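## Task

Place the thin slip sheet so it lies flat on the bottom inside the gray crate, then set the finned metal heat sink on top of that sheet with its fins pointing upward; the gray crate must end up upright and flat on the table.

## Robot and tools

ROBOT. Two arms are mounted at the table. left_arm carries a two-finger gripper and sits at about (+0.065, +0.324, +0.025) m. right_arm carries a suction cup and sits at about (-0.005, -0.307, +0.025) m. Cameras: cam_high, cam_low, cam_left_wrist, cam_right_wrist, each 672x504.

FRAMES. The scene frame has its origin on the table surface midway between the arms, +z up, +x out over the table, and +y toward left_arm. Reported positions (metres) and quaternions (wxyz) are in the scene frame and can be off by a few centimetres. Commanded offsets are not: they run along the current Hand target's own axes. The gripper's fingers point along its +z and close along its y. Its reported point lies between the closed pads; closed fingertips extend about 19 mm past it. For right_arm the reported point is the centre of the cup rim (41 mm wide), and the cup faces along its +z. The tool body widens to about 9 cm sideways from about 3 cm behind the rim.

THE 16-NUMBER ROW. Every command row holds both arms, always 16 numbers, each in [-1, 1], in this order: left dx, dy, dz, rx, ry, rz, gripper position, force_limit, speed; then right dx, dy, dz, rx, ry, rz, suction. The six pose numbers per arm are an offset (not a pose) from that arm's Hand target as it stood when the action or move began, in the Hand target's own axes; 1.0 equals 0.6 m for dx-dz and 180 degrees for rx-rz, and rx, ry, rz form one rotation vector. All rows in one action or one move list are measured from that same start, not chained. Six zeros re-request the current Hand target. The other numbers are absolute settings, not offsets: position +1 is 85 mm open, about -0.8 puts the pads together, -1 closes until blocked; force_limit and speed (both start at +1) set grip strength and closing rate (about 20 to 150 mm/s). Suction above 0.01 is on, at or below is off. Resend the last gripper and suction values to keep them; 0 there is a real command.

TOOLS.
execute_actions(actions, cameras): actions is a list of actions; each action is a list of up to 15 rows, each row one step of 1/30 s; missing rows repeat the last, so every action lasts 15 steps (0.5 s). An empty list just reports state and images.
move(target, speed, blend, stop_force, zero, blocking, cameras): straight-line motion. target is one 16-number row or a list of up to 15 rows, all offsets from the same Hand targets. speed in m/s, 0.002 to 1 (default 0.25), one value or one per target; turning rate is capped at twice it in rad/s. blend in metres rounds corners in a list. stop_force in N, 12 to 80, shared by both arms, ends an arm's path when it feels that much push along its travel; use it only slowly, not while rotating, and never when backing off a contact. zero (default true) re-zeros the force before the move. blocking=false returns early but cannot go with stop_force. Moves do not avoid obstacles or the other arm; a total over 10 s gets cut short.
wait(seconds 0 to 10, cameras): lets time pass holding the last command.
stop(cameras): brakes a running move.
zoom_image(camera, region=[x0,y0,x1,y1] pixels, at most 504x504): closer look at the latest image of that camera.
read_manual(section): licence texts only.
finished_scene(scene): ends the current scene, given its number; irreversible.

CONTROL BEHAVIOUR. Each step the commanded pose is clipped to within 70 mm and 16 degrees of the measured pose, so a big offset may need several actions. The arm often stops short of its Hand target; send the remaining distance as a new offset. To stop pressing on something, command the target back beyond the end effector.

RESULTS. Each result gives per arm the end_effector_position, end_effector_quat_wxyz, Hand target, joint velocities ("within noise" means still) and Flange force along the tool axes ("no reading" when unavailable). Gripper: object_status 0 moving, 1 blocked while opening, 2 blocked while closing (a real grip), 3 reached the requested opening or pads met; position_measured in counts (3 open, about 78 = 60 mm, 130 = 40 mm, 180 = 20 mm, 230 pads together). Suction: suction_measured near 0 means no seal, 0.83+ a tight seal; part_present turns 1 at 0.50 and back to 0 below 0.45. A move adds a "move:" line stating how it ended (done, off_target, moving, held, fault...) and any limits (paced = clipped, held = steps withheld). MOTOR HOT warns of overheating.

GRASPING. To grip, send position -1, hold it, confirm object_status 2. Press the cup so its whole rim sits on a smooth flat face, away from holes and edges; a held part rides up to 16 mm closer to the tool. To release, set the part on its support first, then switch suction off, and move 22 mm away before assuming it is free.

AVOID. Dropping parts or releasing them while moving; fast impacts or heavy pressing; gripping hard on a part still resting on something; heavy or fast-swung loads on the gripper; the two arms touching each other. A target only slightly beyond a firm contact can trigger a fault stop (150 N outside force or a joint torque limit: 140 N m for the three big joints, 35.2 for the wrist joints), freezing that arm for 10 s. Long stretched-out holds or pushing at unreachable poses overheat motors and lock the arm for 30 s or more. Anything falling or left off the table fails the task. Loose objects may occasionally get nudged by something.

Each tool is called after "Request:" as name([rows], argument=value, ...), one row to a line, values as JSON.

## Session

Request:
execute_actions(actions=[])

Scene clock: 0.00 s.
left_arm: end_effector_position=(+0.5457, +0.0187, +0.2390) position_measured=3 object_status=3 end_effector_quat_wxyz=(-0.092, -0.646, +0.741, -0.155) | right_arm: end_effector_position=(+0.4338, -0.6953, +0.1902) suction_measured=0.00 part_present=0 end_effector_quat_wxyz=(+0.614, +0.185, +0.763, +0.085)
Joint positions: left_arm=[-0.157 0.152 -0.153 0.372 -1.167 1.462] | right_arm=[-0.997 0.267 -0.883 1.025 1.092 -0.744]
Joint velocities: within noise
Flange force (N): no reading
Hand target: left_arm +0.5457, +0.0187, +0.2390; -0.092, -0.646, +0.741, -0.155 | right_arm +0.4338, -0.6953, +0.1902; +0.614, +0.185, +0.763, +0.085
camera_calibration:
cam_left_wrist: T_world_to_cam=[[-0.99615, -0.06177, -0.0621999, 0.571524], [-0.0548255, 0.992664, -0.107757, 0.0628837], [0.0683998, -0.103932, -0.99223, 0.335031], [0, 0, 0, 1]] pos_world=[0.549855, 0.00770092, 0.374752]
cam_right_wrist: T_world_to_cam=[[-0.0854827, -0.947339, -0.308613, -0.552144], [-0.550603, 0.303068, -0.777808, 0.644071], [0.830379, 0.103434, -0.547515, -0.124465], [0, 0, 0, 1]] pos_world=[0.410782, -0.705391, 0.262419]

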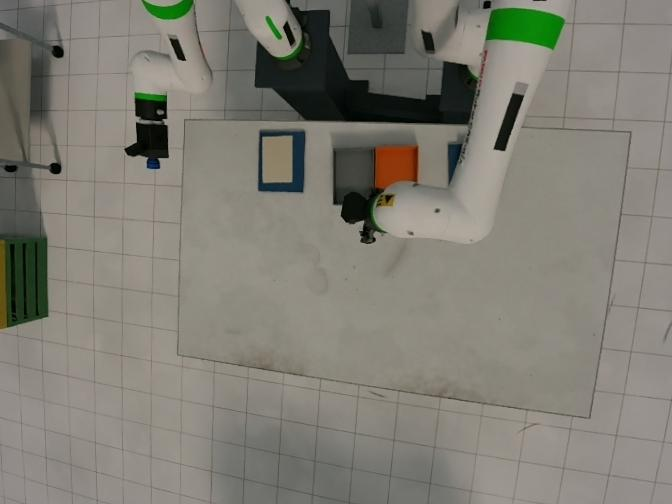

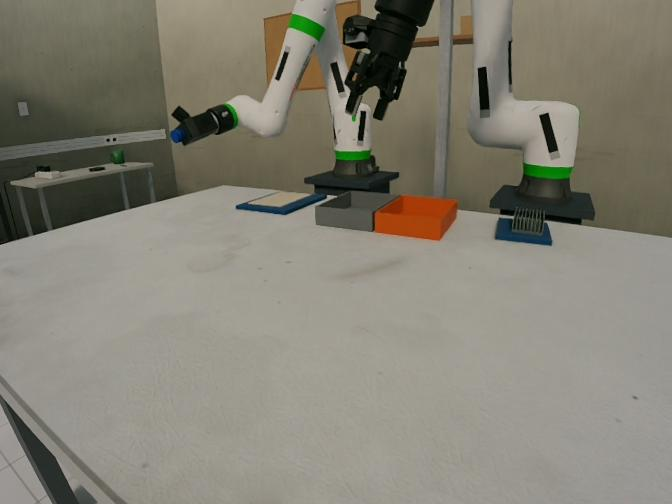

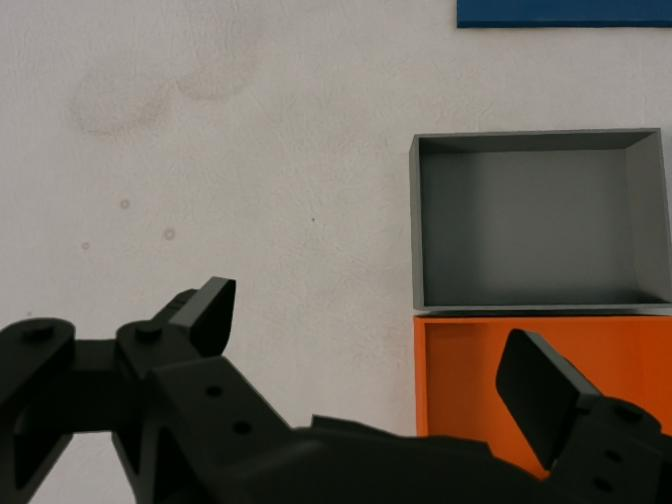

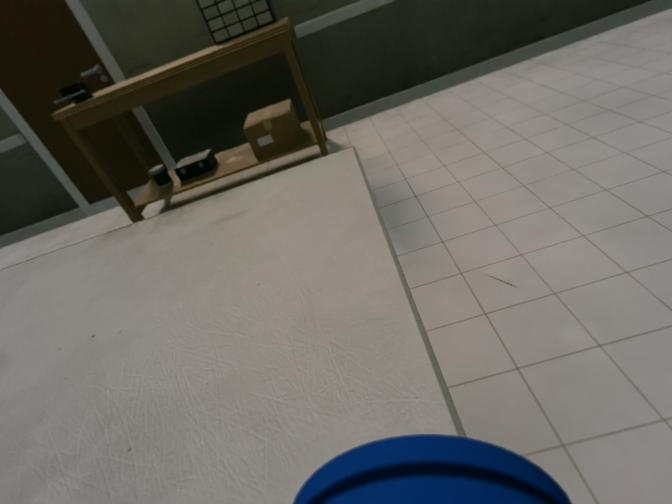

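Request:
move(target=[-0.3927,0.3007,-0.1967,-0.1084,-0.0643,0.4517,1,-0.5,0,-0.2395,0.2993,-0.1855,0,0,0,0], speed=0.35)

Request:
zoom_image(camera="cam_left_wrist", region=[200, 80, 500, 330])

Scene clock: 5.83 s.
left_arm: end_effector_position=(+0.3948, +0.3000, +0.2502) position_measured=3 object_status=3 end_effector_quat_wxyz=(+0.000, +0.001, +1.000, +0.001) | right_arm: end_effector_position=(+0.3835, -0.5755, +0.4102) suction_measured=0.00 part_present=0 end_effector_quat_wxyz=(+0.614, +0.185, +0.763, +0.085)
Joint positions: left_arm=[0.332 -0.307 -0.396 -0.001 -1.482 -0.332] | right_arm=[-1.142 -0.445 -0.966 1.517 0.996 -1.474]
Joint velocities: within noise
Flange force (N): left_arm=[-1.1 1.3 1.0] | right_arm=[4.8 8.3 9.2]
Hand target: left_arm +0.3948, +0.3000, +0.2502; +0.000, +0.001, +1.000, +0.001 | right_arm +0.3835, -0.5755, +0.4102; +0.614, +0.185, +0.763, +0.085
Off the commanded pose: left_arm 0.000 m, 0 deg | right_arm 0.000 m, 0 deg.
move: done
camera_calibration:
cam_left_wrist: T_world_to_cam=[[-0.18146, 0.983287, -0.0147754, -0.207724], [0.951821, 0.179391, 0.248709, -0.46604], [0.247203, 0.0310673, -0.968466, 0.268664], [0, 0, 0, 1]] pos_world=[0.339478, 0.279509, 0.373031]
cam_right_wrist: T_world_to_cam=[[-0.0854827, -0.947339, -0.308613, -0.375058], [-0.550603, 0.303068, -0.777808, 0.751186], [0.830379, 0.103434, -0.547515, 0.0253645], [0, 0, 0, 1]] pos_world=[0.360482, -0.585591, 0.482419]

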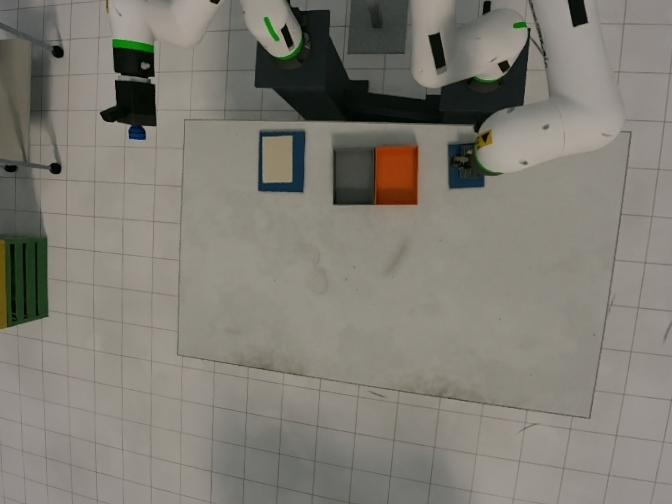

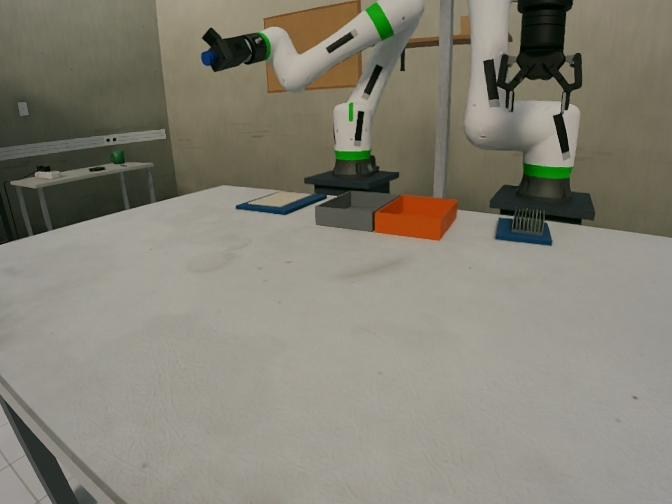

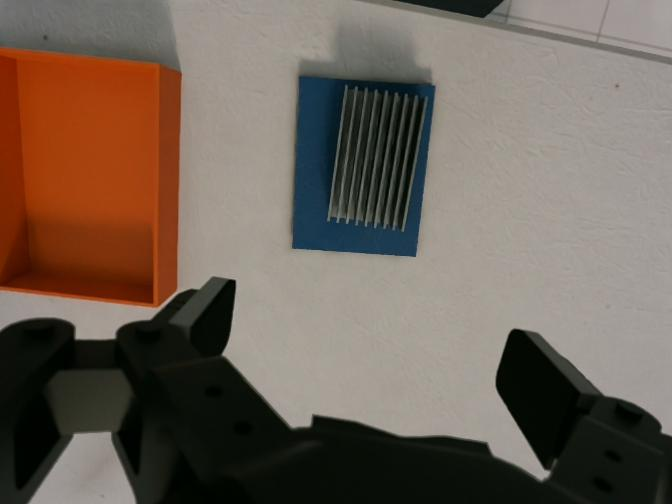

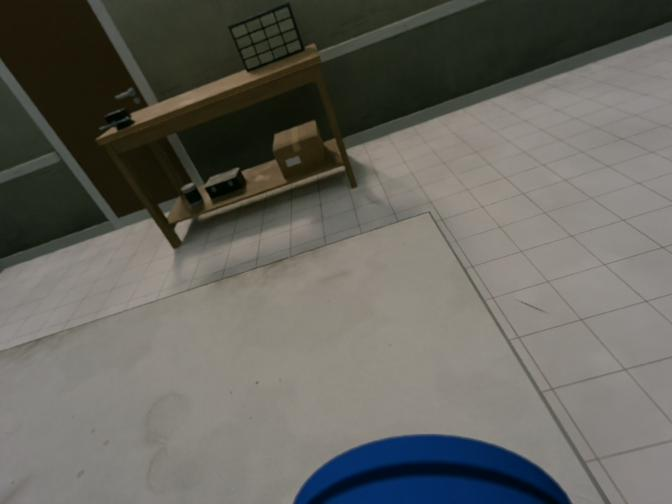

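Scaled by 1.680 from the camera's 672x504 image, which has a finer 960x720 frame.

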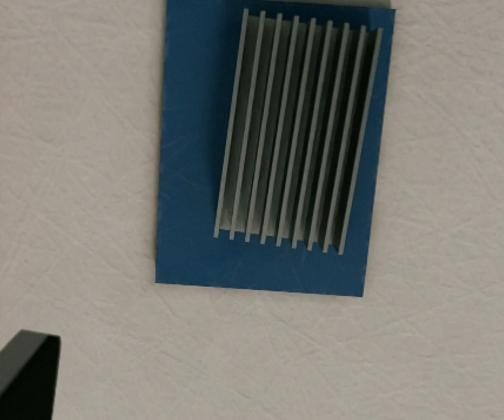

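Request:
move([
  [0.02,0.0028,0.06,0,0,-0.0043,0.73,-0.5,-0.5,0.0185,-0.1928,-0.0397,0.1283,0.0123,0,0],
  [0.04,0.0056,0.12,0,0,-0.0086,0.73,-0.5,-0.5,0.0338,-0.3533,-0.151,0.2555,0.0246,0,0],
  [0.06,0.0084,0.18,0,0,-0.0129,0.73,-0.5,-0.5,0.0438,-0.4578,-0.3163,0.3827,0.0368,0,0],
  [0.0775,0.0113,0.25,0,0,-0.0172,0.73,-0.5,-0.5,0.0475,-0.4892,-0.5097,0.5099,0.0491,0,0],
], speed=0.3, blend=[0.02,0.02,0.02,0])

Scene clock: 10.53 s.
left_arm: end_effector_position=(+0.3483, +0.3070, +0.1002) position_measured=37 object_status=3 end_effector_quat_wxyz=(+0.000, -0.026, +1.000, +0.001) | right_arm: end_effector_position=(+0.0303, -0.8038, +0.3502) suction_measured=0.00 part_present=0 end_effector_quat_wxyz=(+0.240, +0.563, +0.632, -0.475)
Joint positions: left_arm=[0.416 -0.338 -0.78 -0.001 -1.128 -0.362] | right_arm=[-1.141 -0.444 -0.966 1.52 -0.613 -1.478]
Joint velocities: within noise
Flange force (N): left_arm=[-2.7 -0.5 1.2] | right_arm=no reading
Hand target: left_arm +0.3484, +0.3070, +0.1002; +0.000, -0.026, +1.000, +0.001 | right_arm +0.0303, -0.8038, +0.3502; +0.240, +0.563, +0.632, -0.475
Off the commanded pose: left_arm 0.000 m, 0 deg | right_arm 0.000 m, 0 deg.
move: done
camera_calibration:
cam_left_wrist: T_world_to_cam=[[-0.23425, 0.972064, -0.014799, -0.203507], [0.940739, 0.230489, 0.248766, -0.397605], [0.245228, 0.0443516, -0.96845, 0.131273], [0, 0, 0, 1]] pos_world=[0.294179, 0.283643, 0.223031]
cam_right_wrist: T_world_to_cam=[[-0.934961, -0.0211229, 0.35412, -0.10196], [-0.23451, 0.785805, -0.57229, 0.8857], [-0.266181, -0.618114, -0.739651, -0.169976], [0, 0, 0, 1]] pos_world=[0.067133, -0.803206, 0.417261]

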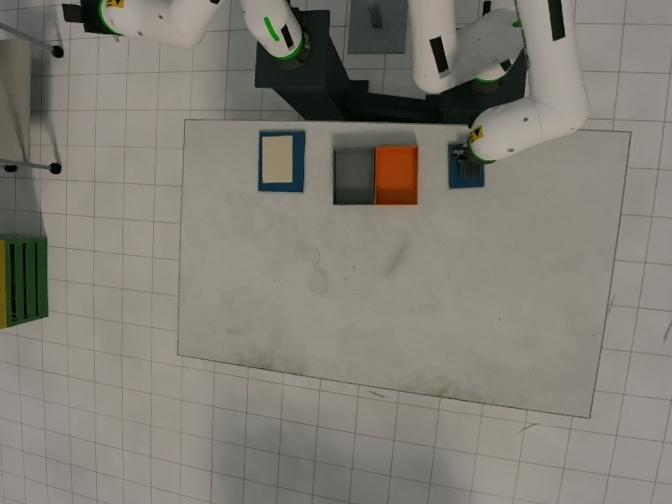

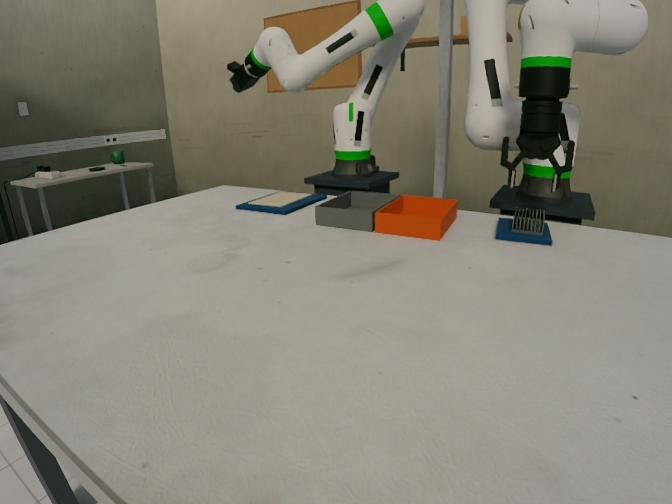

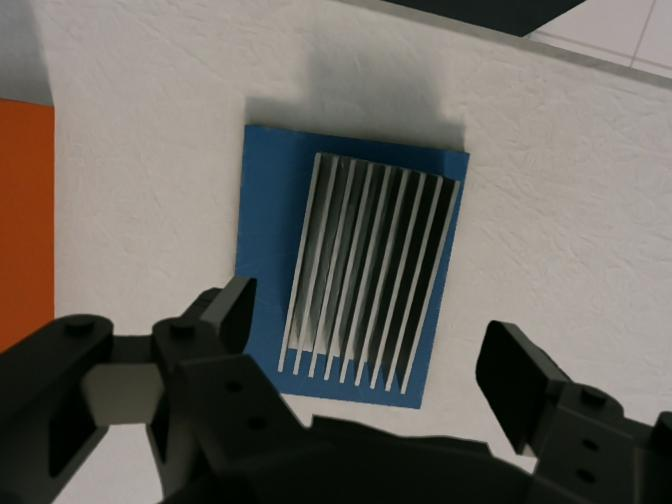

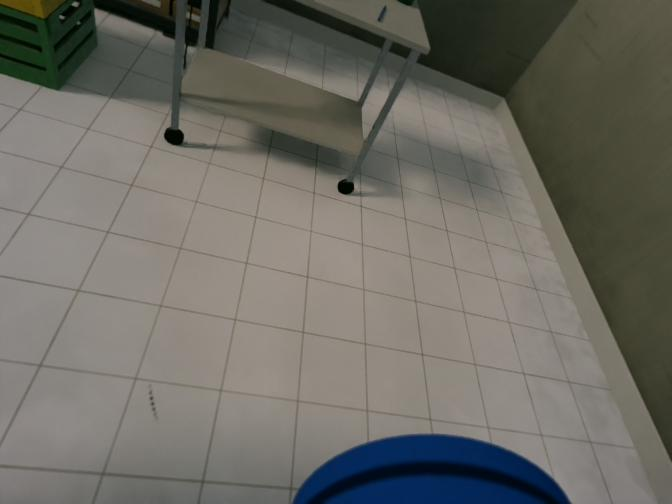

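Request:
move(target=[0,0,0,0,0,0,0.73,-0.5,-0.5,0.2757,0.5633,-0.963,-0.346,0.1748,-0.410,0], speed=0.35)

Request:
zoom_image(camera="cam_right_wrist", region=[100, 50, 400, 350])

Request:
zoom_image(camera="cam_right_wrist", region=[340, 100, 600, 360])

Scene clock: 14.97 s.
left_arm: end_effector_position=(+0.3484, +0.3070, +0.1002) position_measured=37 object_status=3 end_effector_quat_wxyz=(+0.000, -0.026, +1.000, +0.001) | right_arm: end_effector_position=(+0.4400, -0.2492, +0.3504) suction_measured=0.00 part_present=0 end_effector_quat_wxyz=(+0.000, +0.000, +1.000, +0.000)
Joint positions: left_arm=[0.416 -0.338 -0.78 -0.001 -1.128 -0.362] | right_arm=[0.419 0.001 0.06 0 -1.63 -0.422]
Joint velocities: within noise
Flange force (N): left_arm=[-2.3 0.2 1.7] | right_arm=[5.3 2.3 -1.0]
Hand target: left_arm +0.3484, +0.3070, +0.1002; +0.000, -0.026, +1.000, +0.001 | right_arm +0.4400, -0.2492, +0.3503; +0.000, +0.000, +1.000, +0.000
Off the commanded pose: left_arm 0.000 m, 0 deg | right_arm 0.000 m, 0 deg.
move: done; limits=paced
camera_calibration:
cam_left_wrist: T_world_to_cam=[[-0.234342, 0.972041, -0.0148237, -0.203469], [0.940716, 0.230583, 0.248765, -0.397625], [0.245228, 0.044351, -0.96845, 0.131274], [0, 0, 0, 1]] pos_world=[0.294179, 0.283643, 0.223031]
cam_right_wrist: T_world_to_cam=[[0.0728755, -0.994059, -0.080844, -0.240671], [-0.918878, -0.0984361, 0.382064, 0.29244], [-0.387753, 0.0464426, -0.920593, 0.564415], [0, 0, 0, 1]] pos_world=[0.505109, -0.236667, 0.388409]

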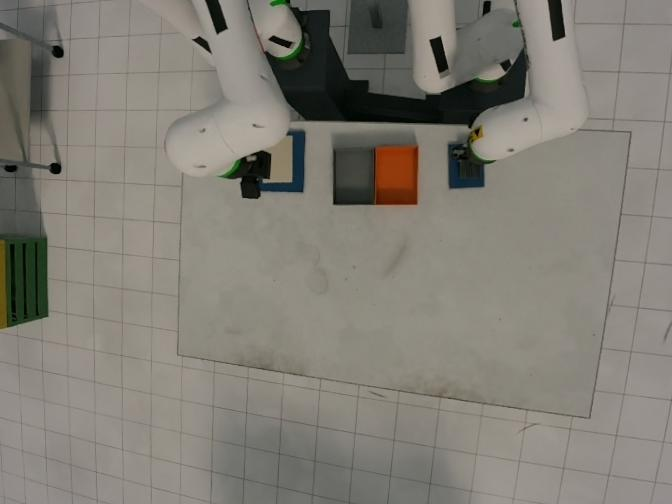

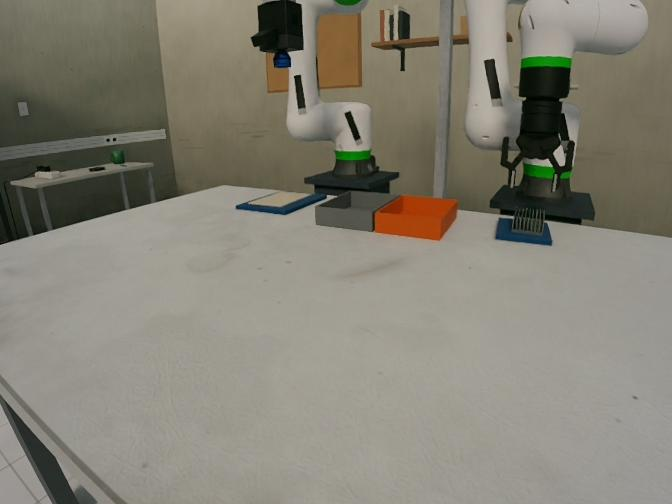

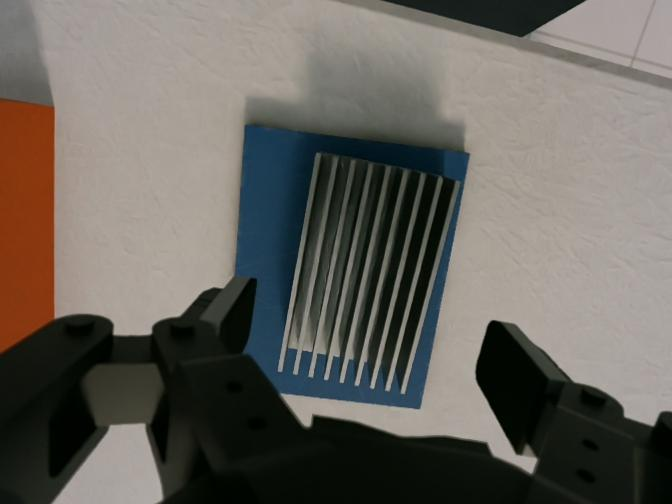

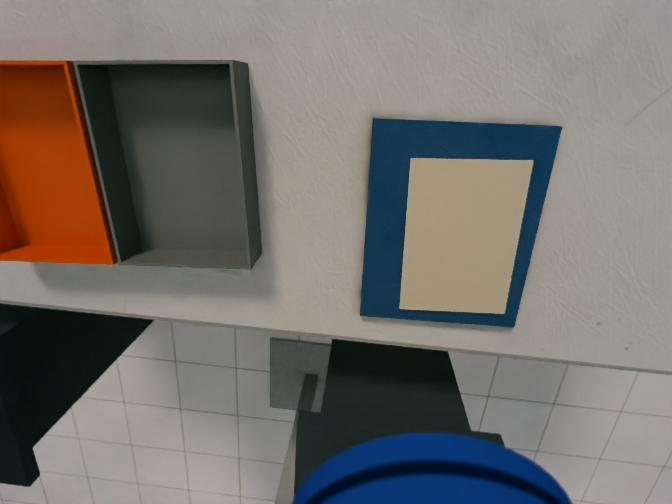

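Scaled by 1.680 from the camera's 672x504 image, which has a finer 960x720 frame.

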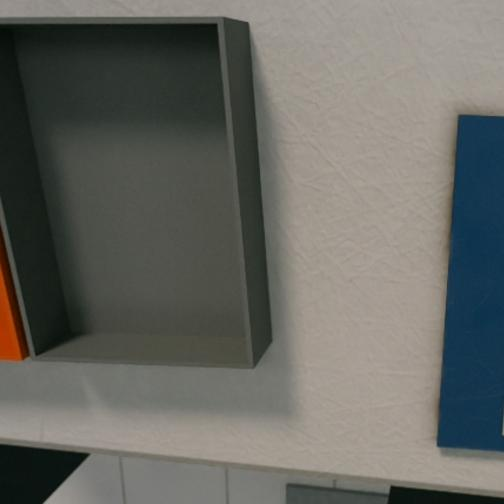

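Scaled by 1.938 from the camera's 672x504 image, which has a finer 960x720 frame.

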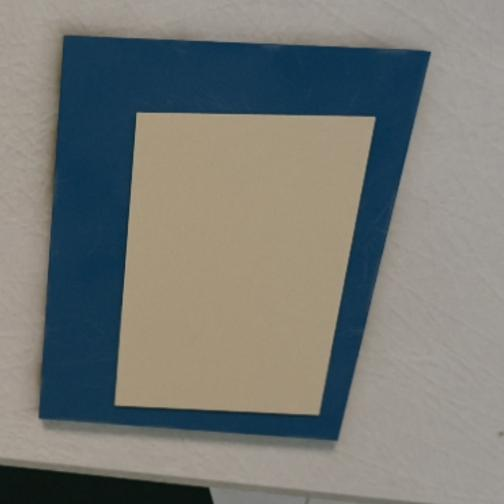

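Request:
move(target=[0,0.0008,0.107,0,0,0,0.73,-0.5,-0.5,0.1508,-0.1558,0.5255,0,0,-0.0239,0], speed=0.3)

Request:
move(target=[0,0,0,0,0,0,0.73,-0.5,-0.5,0,0,0.07,0,0,0,1], speed=0.035, stop_force=12, cameras=["cam_left_wrist","cam_low"])

Scene clock: 18.13 s.
left_arm: end_effector_position=(+0.3483, +0.3076, +0.0360) position_measured=37 object_status=3 end_effector_quat_wxyz=(+0.000, -0.026, +1.000, +0.001) | right_arm: end_effector_position=(+0.3496, -0.3427, +0.0350) suction_measured=0.00 part_present=0 end_effector_quat_wxyz=(+0.000, -0.038, +0.999, +0.000)
Joint positions: left_arm=[0.419 -0.218 -0.872 -0.001 -0.916 -0.364] | right_arm=[0.269 0.034 -0.705 0 -0.832 -0.197]
Joint velocities: within noise
Flange force (N): left_arm=[-2.3 -0.2 1.4] | right_arm=[5.5 5.3 -5.2]
Hand target: left_arm +0.3483, +0.3076, +0.0360; +0.000, -0.026, +1.000, +0.001 | right_arm +0.3496, -0.3427, +0.0350; +0.000, -0.038, +0.999, +0.000
Off the commanded pose: left_arm 0.000 m, 0 deg | right_arm 0.000 m, 0 deg.
move: done
camera_calibration:
cam_left_wrist: T_world_to_cam=[[-0.23425, 0.972064, -0.014799, -0.205041], [0.940739, 0.230489, 0.248766, -0.381772], [0.245228, 0.0443516, -0.96845, 0.0690722], [0, 0, 0, 1]] pos_world=[0.294179, 0.284243, 0.158831]
cam_right_wrist: T_world_to_cam=[[0.147223, -0.985794, -0.0808397, -0.375691], [-0.9089, -0.167072, 0.382084, 0.293664], [-0.390163, 0.0172235, -0.920585, 0.23429], [0, 0, 0, 1]] pos_world=[0.413633, -0.325326, 0.0731087]

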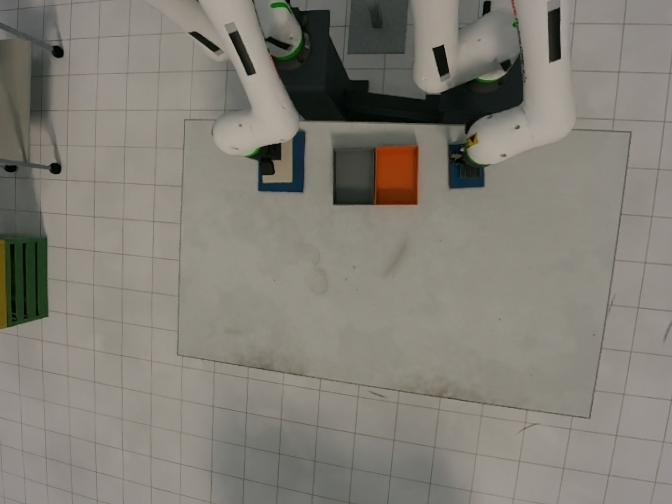

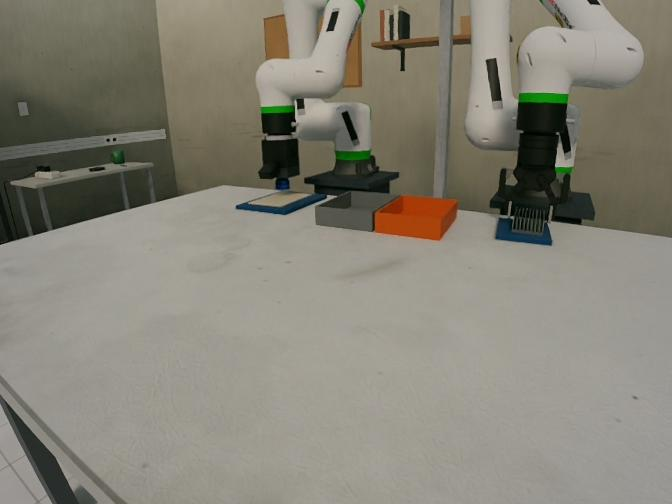

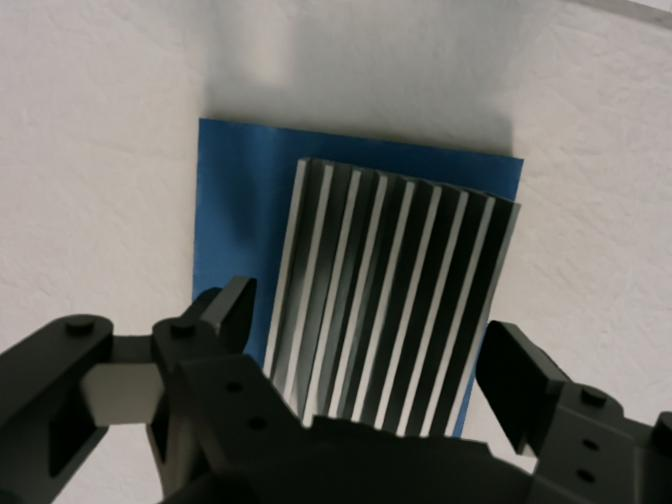

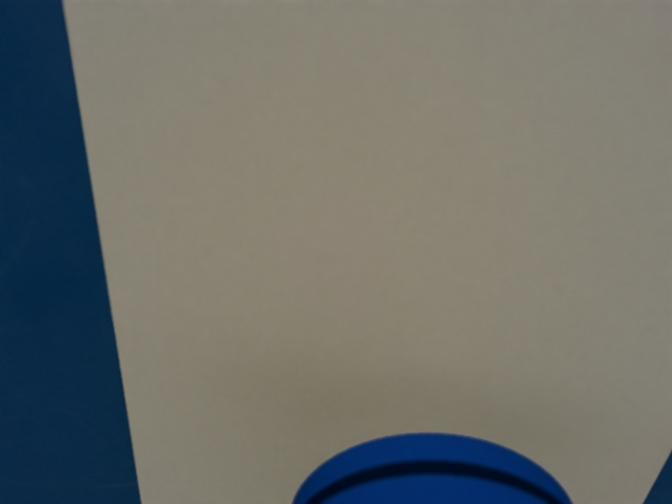

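Scene clock: 19.97 s.
left_arm: end_effector_position=(+0.3483, +0.3076, +0.0360) position_measured=37 object_status=3 end_effector_quat_wxyz=(+0.000, -0.026, +1.000, +0.001) | right_arm: end_effector_position=(+0.3496, -0.3426, -0.0063) suction_measured=0.89 part_present=1 end_effector_quat_wxyz=(+0.000, -0.038, +0.999, +0.000)
Joint positions: left_arm=[0.418 -0.218 -0.872 -0.001 -0.916 -0.364] | right_arm=[0.269 0.131 -0.736 0 -0.704 -0.197]
Joint velocities: within noise
Flange force (N): left_arm=[-2.3 0.1 1.6] | right_arm=[14.2 6.9 -40.9]
Hand target: left_arm +0.3483, +0.3076, +0.0360; +0.000, -0.026, +1.000, +0.001 | right_arm +0.3496, -0.3426, -0.0063; +0.000, -0.038, +0.999, +0.000 (not the last commanded pose)
Off the commanded pose: left_arm 0.000 m, 0 deg | right_arm 0.001 m, 0 deg.
move: contact (right_arm)
camera_calibration:
cam_left_wrist: T_world_to_cam=[[-0.234342, 0.972041, -0.0148237, -0.205003], [0.940716, 0.230583, 0.248765, -0.381793], [0.245228, 0.044351, -0.96845, 0.0690724], [0, 0, 0, 1]] pos_world=[0.294179, 0.284243, 0.158831]
Images, in order (width x height): cam_low 672x504, cam_left_wrist 672x504.

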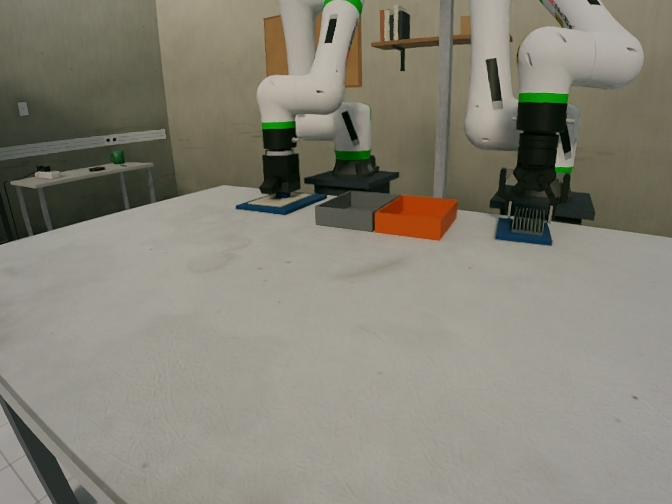

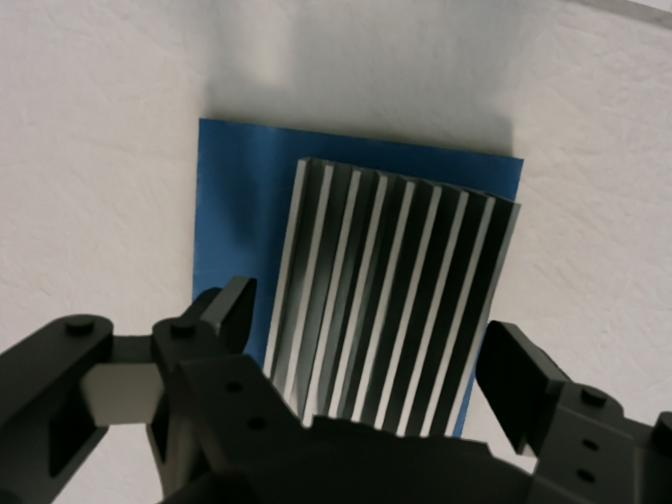

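Request:
move([
  [0,0.0033,0,0,0,0,0.73,-0.5,-0.5,0,0,-0.0937,0,0,0,1],
  [0,0.0033,0,0,0,0,0.73,-0.5,-0.5,-0.1218,0.453,-0.152,0,0,0.0033,1],
  [0,0.0033,0,0,0,0,-1,-0.5,-0.8,-0.1218,0.453,-0.1037,0,0,0.0033,1],
], speed=[0.08,0.25,0.12], blend=[0.02,0.014,0])

Request:
zoom_image(camera="cam_high", region=[320, 120, 400, 230])

Request:
zoom_image(camera="cam_low", region=[300, 150, 420, 240])

Scene clock: 23.77 s.
left_arm: end_effector_position=(+0.3482, +0.3095, +0.0360) position_measured=79 object_status=2 end_effector_quat_wxyz=(+0.000, -0.026, +1.000, +0.001) | right_arm: end_effector_position=(+0.4020, -0.0661, +0.0559) suction_measured=0.89 part_present=1 end_effector_quat_wxyz=(+0.000, -0.032, +0.999, +0.000)
Joint positions: left_arm=[0.426 -0.219 -0.872 -0.001 -0.916 -0.371] | right_arm=[0.809 0.267 -0.367 0 -0.937 -0.747]
Joint velocities: within noise
Flange force (N): left_arm=[2.5 1.3 -21.9] | right_arm=[7.5 0.0 -4.4]
Hand target: left_arm +0.3482, +0.3095, +0.0360; +0.000, -0.026, +1.000, +0.001 | right_arm +0.4020, -0.0661, +0.0559; +0.000, -0.032, +0.999, +0.000
Off the commanded pose: left_arm 0.000 m, 0 deg | right_arm 0.000 m, 0 deg.
move: done
camera_calibration:
cam_left_wrist: T_world_to_cam=[[-0.234342, 0.972041, -0.0148237, -0.206897], [0.940716, 0.230583, 0.248765, -0.382043], [0.245228, 0.044351, -0.96845, 0.0690372], [0, 0, 0, 1]] pos_world=[0.293979, 0.286143, 0.158831]
cam_right_wrist: T_world_to_cam=[[0.136961, -0.987271, -0.0808597, -0.105118], [-0.910573, -0.157617, 0.382117, 0.380841], [-0.389998, 0.0212936, -0.920569, 0.269327], [0, 0, 0, 1]] pos_world=[0.466217, -0.0494877, 0.0939085]

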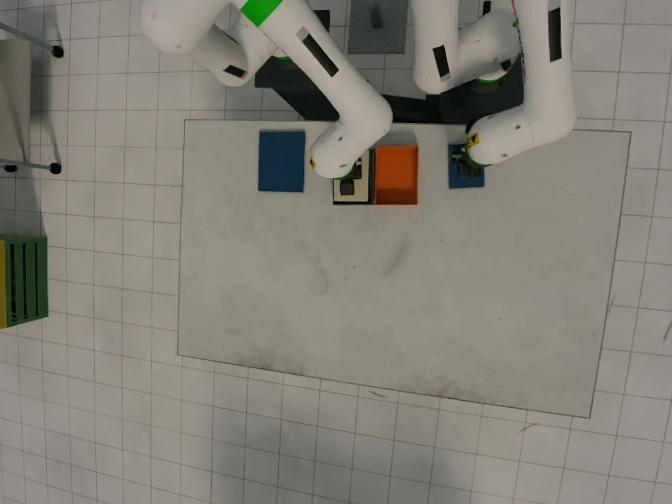

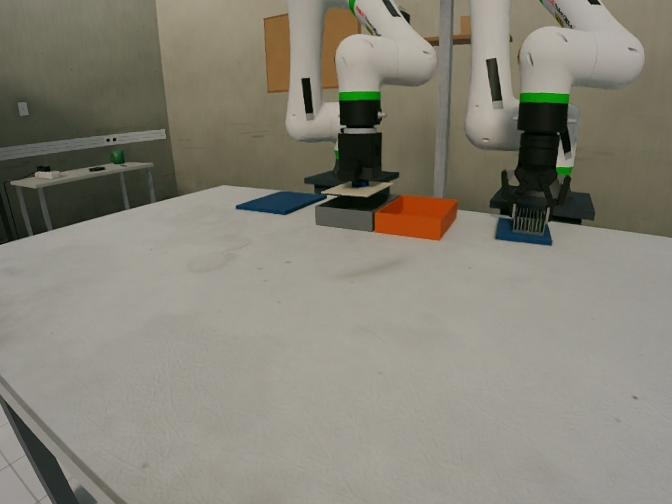

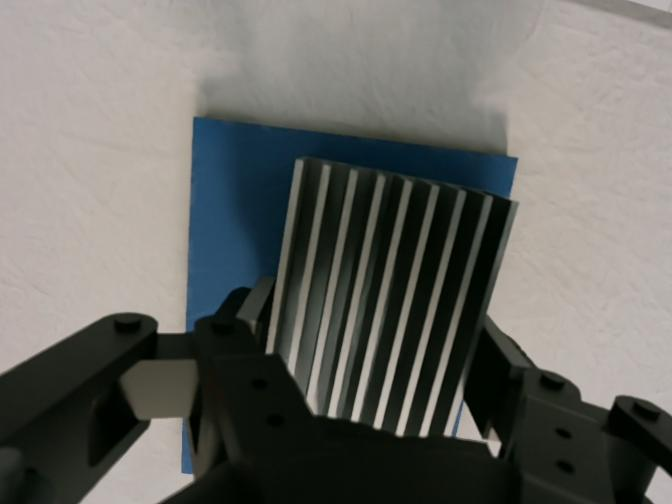

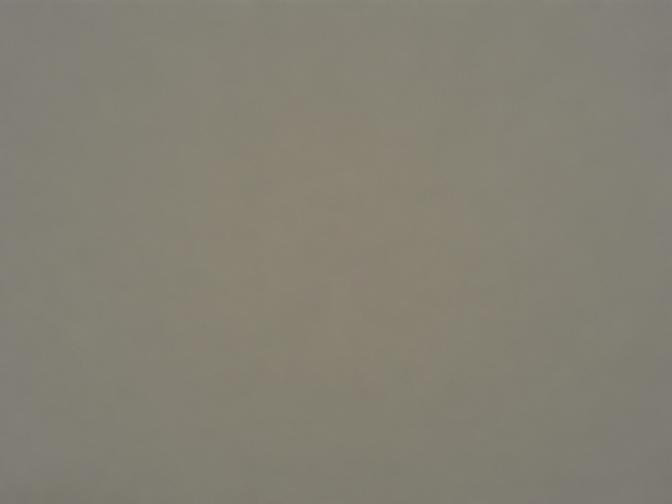

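Scaled by 4.582 from the camera's 672x504 image, which has a finer 960x720 frame.

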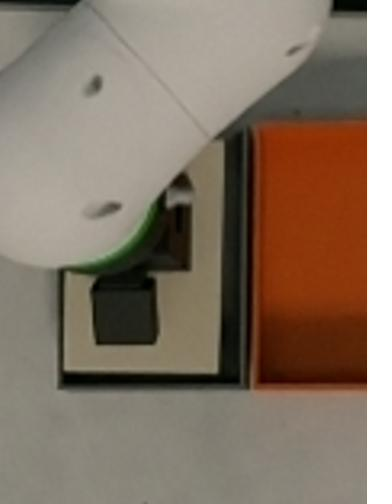

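Scaled by 4.200 from the camera's 672x504 image, which has a finer 960x720 frame.

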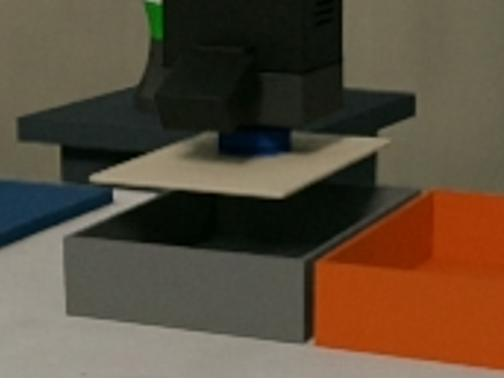

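Request:
move(target=[0,0,-0.09,0,0,0,-1,-0.5,-0.8,0,0,0.062,0,0,0,1], speed=0.07, cameras=["cam_high","cam_low"])

Request:
zoom_image(camera="cam_high", region=[320, 120, 400, 230])

Request:
zoom_image(camera="cam_low", region=[300, 150, 420, 240])

Scene clock: 25.57 s.
left_arm: end_effector_position=(+0.3482, +0.3095, +0.0900) position_measured=79 object_status=2 end_effector_quat_wxyz=(+0.000, -0.026, +1.000, +0.001) | right_arm: end_effector_position=(+0.4020, -0.0661, +0.0187) suction_measured=0.89 part_present=1 end_effector_quat_wxyz=(+0.000, -0.032, +0.999, +0.000)
Joint positions: left_arm=[0.426 -0.323 -0.797 -0.001 -1.097 -0.371] | right_arm=[0.809 0.328 -0.395 0 -0.848 -0.747]
Joint velocities: within noise
Flange force (N): left_arm=[-3.3 -0.4 4.2] | right_arm=[7.1 -0.1 -4.7]
Hand target: left_arm +0.3482, +0.3095, +0.0900; +0.000, -0.026, +1.000, +0.001 | right_arm +0.4020, -0.0661, +0.0187; +0.000, -0.032, +0.999, +0.000
Off the commanded pose: left_arm 0.000 m, 0 deg | right_arm 0.000 m, 0 deg.
move: done
Images, in order (width x height): cam_high 672x504, cam_low 672x504.

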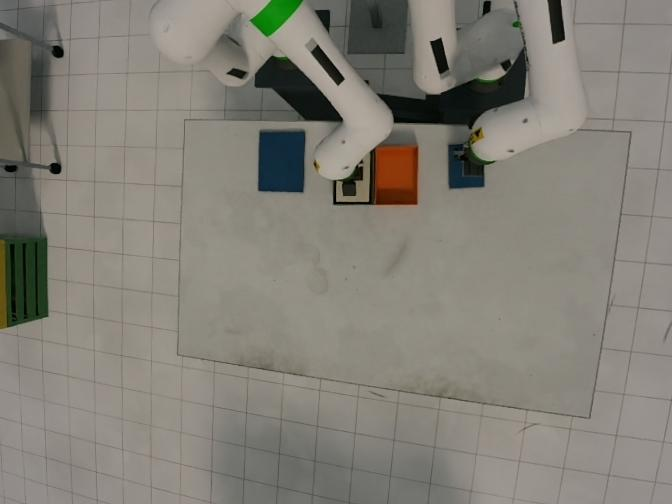

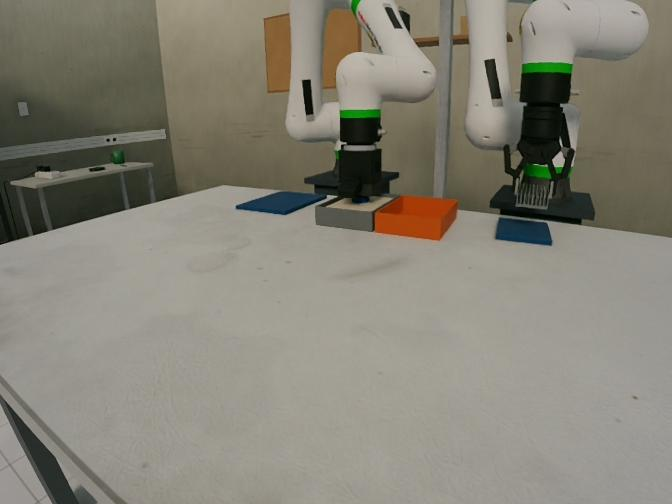

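Scaled by 4.582 from the camera's 672x504 image, which has a finer 960x720 frame.

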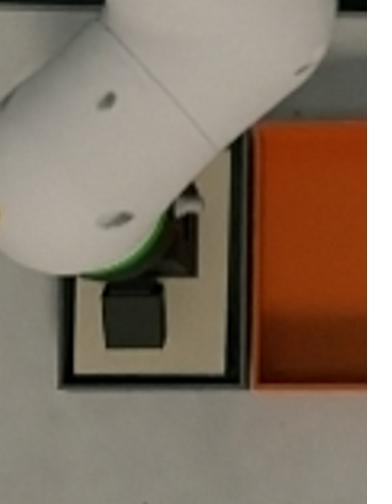

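Scaled by 4.200 from the camera's 672x504 image, which has a finer 960x720 frame.

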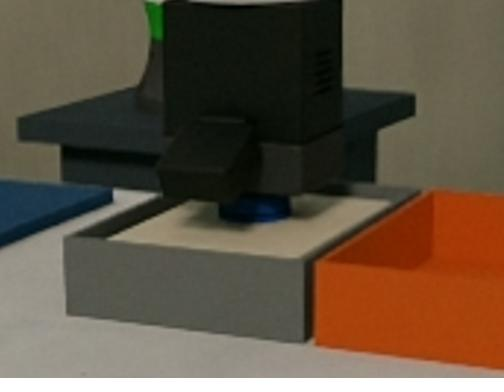

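Request:
move(target=[0,0,0,0,0,0,-1,-0.5,-0.8,0,0.0017,0.07,0,0,0,1], speed=0.02, stop_force=12, cameras=[])

Request:
move(target=[0,0,0,0,0,0,-1,-0.5,-0.8,0,0,-0.003,0,0,0,0], speed=0.03, cameras=[])

Request:
move([
  [0,0,0,0,0,0,-1,-0.5,-0.8,0,0,-0.05,0,0,0,0],
  [0,0,-0.07,0,0,0,-1,-0.5,-0.8,-0.05,-0.08,-0.42,0,0,0,0],
], speed=[0.05,0.25], blend=[0.01,0], cameras=["cam_right_wrist","cam_high"])

Request:
zoom_image(camera="cam_right_wrist", region=[150, 0, 500, 350])

Scene clock: 28.50 s.
left_arm: end_effector_position=(+0.3482, +0.3095, +0.0900) position_measured=79 object_status=2 end_effector_quat_wxyz=(+0.000, -0.026, +1.000, +0.001) | right_arm: end_effector_position=(+0.4021, -0.0652, -0.0136) suction_measured=0.89 part_present=1 end_effector_quat_wxyz=(+0.000, -0.033, +0.999, +0.000)
Joint positions: left_arm=[0.426 -0.323 -0.797 -0.001 -1.097 -0.371] | right_arm=[0.81 0.388 -0.411 0 -0.772 -0.749]
Joint velocities: within noise
Flange force (N): left_arm=[-2.7 0.0 3.9] | right_arm=[10.0 -1.3 -40.8]
Hand target: left_arm +0.3482, +0.3095, +0.0900; +0.000, -0.026, +1.000, +0.001 | right_arm +0.4021, -0.0653, -0.0136; +0.000, -0.033, +0.999, +0.000 (not the last commanded pose)
Off the commanded pose: left_arm 0.000 m, 0 deg | right_arm 0.010 m, 0 deg.
move: contact (right_arm)
No camera images: "cameras" was empty.

Scene clock: 29.20 s.
left_arm: end_effector_position=(+0.3482, +0.3095, +0.0900) position_measured=79 object_status=2 end_effector_quat_wxyz=(+0.000, -0.026, +1.000, +0.001) | right_arm: end_effector_position=(+0.4020, -0.0653, -0.0119) suction_measured=0.00 part_present=0 end_effector_quat_wxyz=(+0.000, -0.033, +0.999, +0.000)
Joint positions: left_arm=[0.426 -0.323 -0.797 -0.001 -1.097 -0.371] | right_arm=[0.81 0.384 -0.41 0 -0.776 -0.749]
Joint velocities: within noise
Flange force (N): left_arm=[-2.3 -0.1 3.5] | right_arm=[7.0 -0.2 -27.1]
Hand target: left_arm +0.3482, +0.3095, +0.0900; +0.000, -0.026, +1.000, +0.001 | right_arm +0.4021, -0.0653, -0.0118; +0.000, -0.033, +0.999, +0.000
Off the commanded pose: left_arm 0.000 m, 0 deg | right_arm 0.000 m, 0 deg.
move: done
No camera images: "cameras" was empty.

Scene clock: 31.20 s.
left_arm: end_effector_position=(+0.3482, +0.3094, +0.1320) position_measured=79 object_status=2 end_effector_quat_wxyz=(+0.000, -0.026, +1.000, +0.001) | right_arm: end_effector_position=(+0.4350, -0.1113, +0.2402) suction_measured=0.00 part_present=0 end_effector_quat_wxyz=(+0.000, -0.033, +0.999, +0.000)
Joint positions: left_arm=[0.425 -0.38 -0.727 -0.001 -1.224 -0.371] | right_arm=[0.688 0.102 -0.092 0 -1.377 -0.626]
Joint velocities: within noise
Flange force (N): left_arm=[-2.7 0.2 3.4] | right_arm=[7.8 0.6 -2.1]
Hand target: left_arm +0.3482, +0.3094, +0.1320; +0.000, -0.026, +1.000, +0.001 | right_arm +0.4350, -0.1113, +0.2402; +0.000, -0.033, +0.999, +0.000
Off the commanded pose: left_arm 0.000 m, 0 deg | right_arm 0.000 m, 0 deg.
move: done
camera_calibration:
cam_right_wrist: T_world_to_cam=[[0.137037, -0.987252, -0.0809591, -0.139269], [-0.91065, -0.15772, 0.381891, 0.333448], [-0.389792, 0.0213924, -0.920655, 0.452749], [0, 0, 0, 1]] pos_world=[0.499218, -0.0945874, 0.27821]
Images, in order (width x height): cam_high 672x504, cam_right_wrist 672x504.

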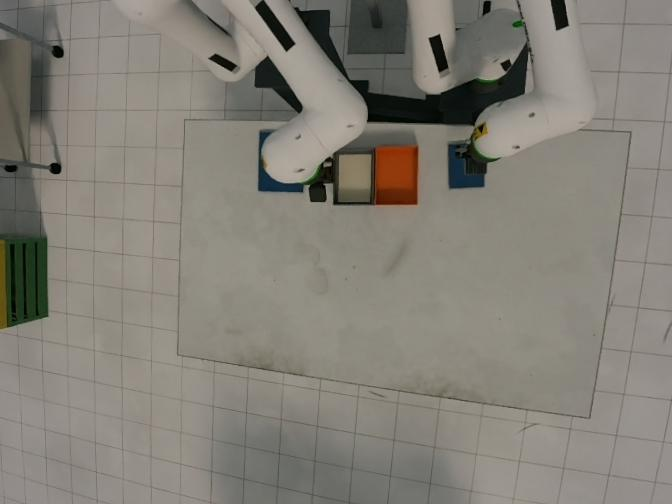

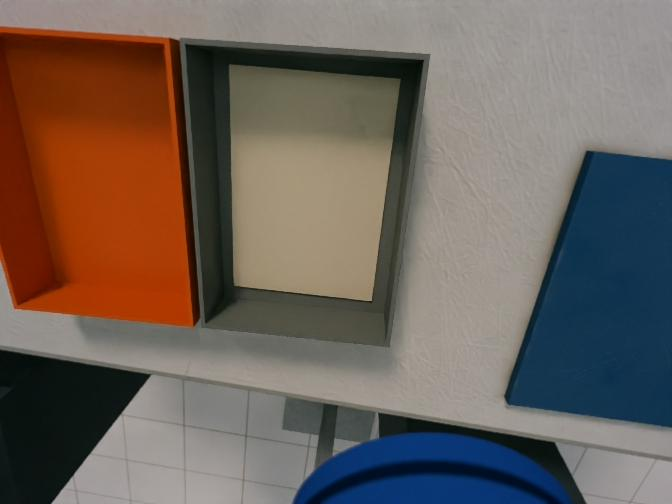

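Scaled by 1.440 from the camera's 672x504 image, which has a finer 960x720 frame.

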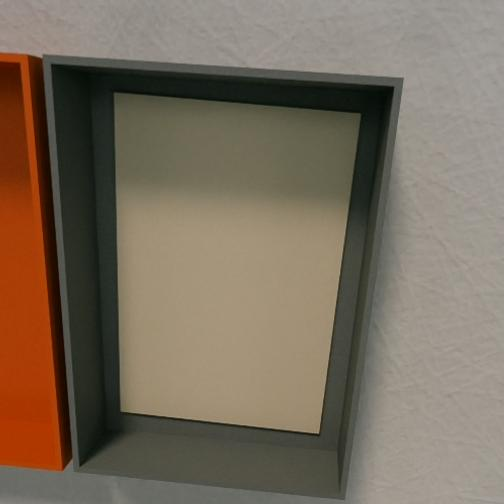

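Request:
move(target=[-0.0853,-0.6237,0.04,0,0,-0.005,-1,-0.5,-0.8,0.276,-0.40,0,0,0,0,0], speed=0.25, cameras=["cam_left_wrist"])

Scene clock: 33.67 s.
left_arm: end_effector_position=(+0.4188, -0.0616, +0.1076) position_measured=79 object_status=2 end_effector_quat_wxyz=(+0.000, -0.034, +0.999, +0.001) | right_arm: end_effector_position=(+0.2853, -0.3615, +0.2400) suction_measured=0.00 part_present=0 end_effector_quat_wxyz=(+0.000, -0.033, +0.999, +0.000)
Joint positions: left_arm=[-0.576 0.292 -0.146 -0.001 -1.133 0.646] | right_arm=[0.266 -0.405 -0.526 0 -1.45 -0.204]
Joint velocities: within noise
Flange force (N): left_arm=[0.0 0.2 2.8] | right_arm=[7.4 5.6 -0.8]
Hand target: left_arm +0.4189, -0.0616, +0.1076; +0.000, -0.034, +0.999, +0.001 | right_arm +0.2854, -0.3615, +0.2401; +0.000, -0.033, +0.999, +0.000
Off the commanded pose: left_arm 0.000 m, 0 deg | right_arm 0.000 m, 0 deg.
move: done
camera_calibration:
cam_left_wrist: T_world_to_cam=[[-0.249518, 0.968256, -0.0148479, 0.17752], [0.936993, 0.245276, 0.248765, -0.378277], [0.24451, 0.048159, -0.96845, 0.137945], [0, 0, 0, 1]] pos_world=[0.365008, -0.0857456, 0.230331]
Images, in order (width x height): cam_left_wrist 672x504.

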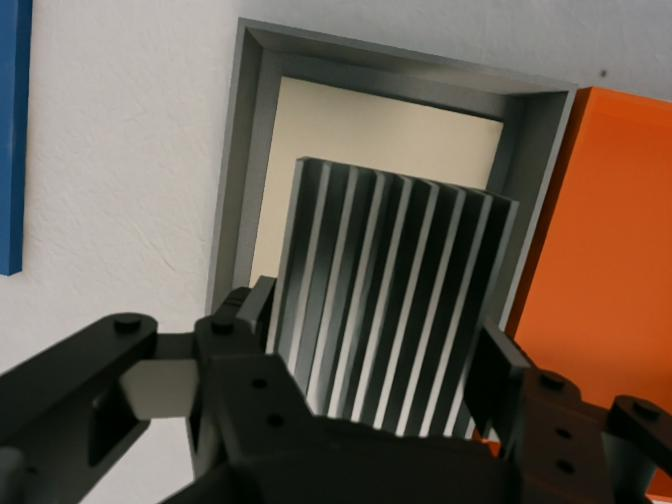

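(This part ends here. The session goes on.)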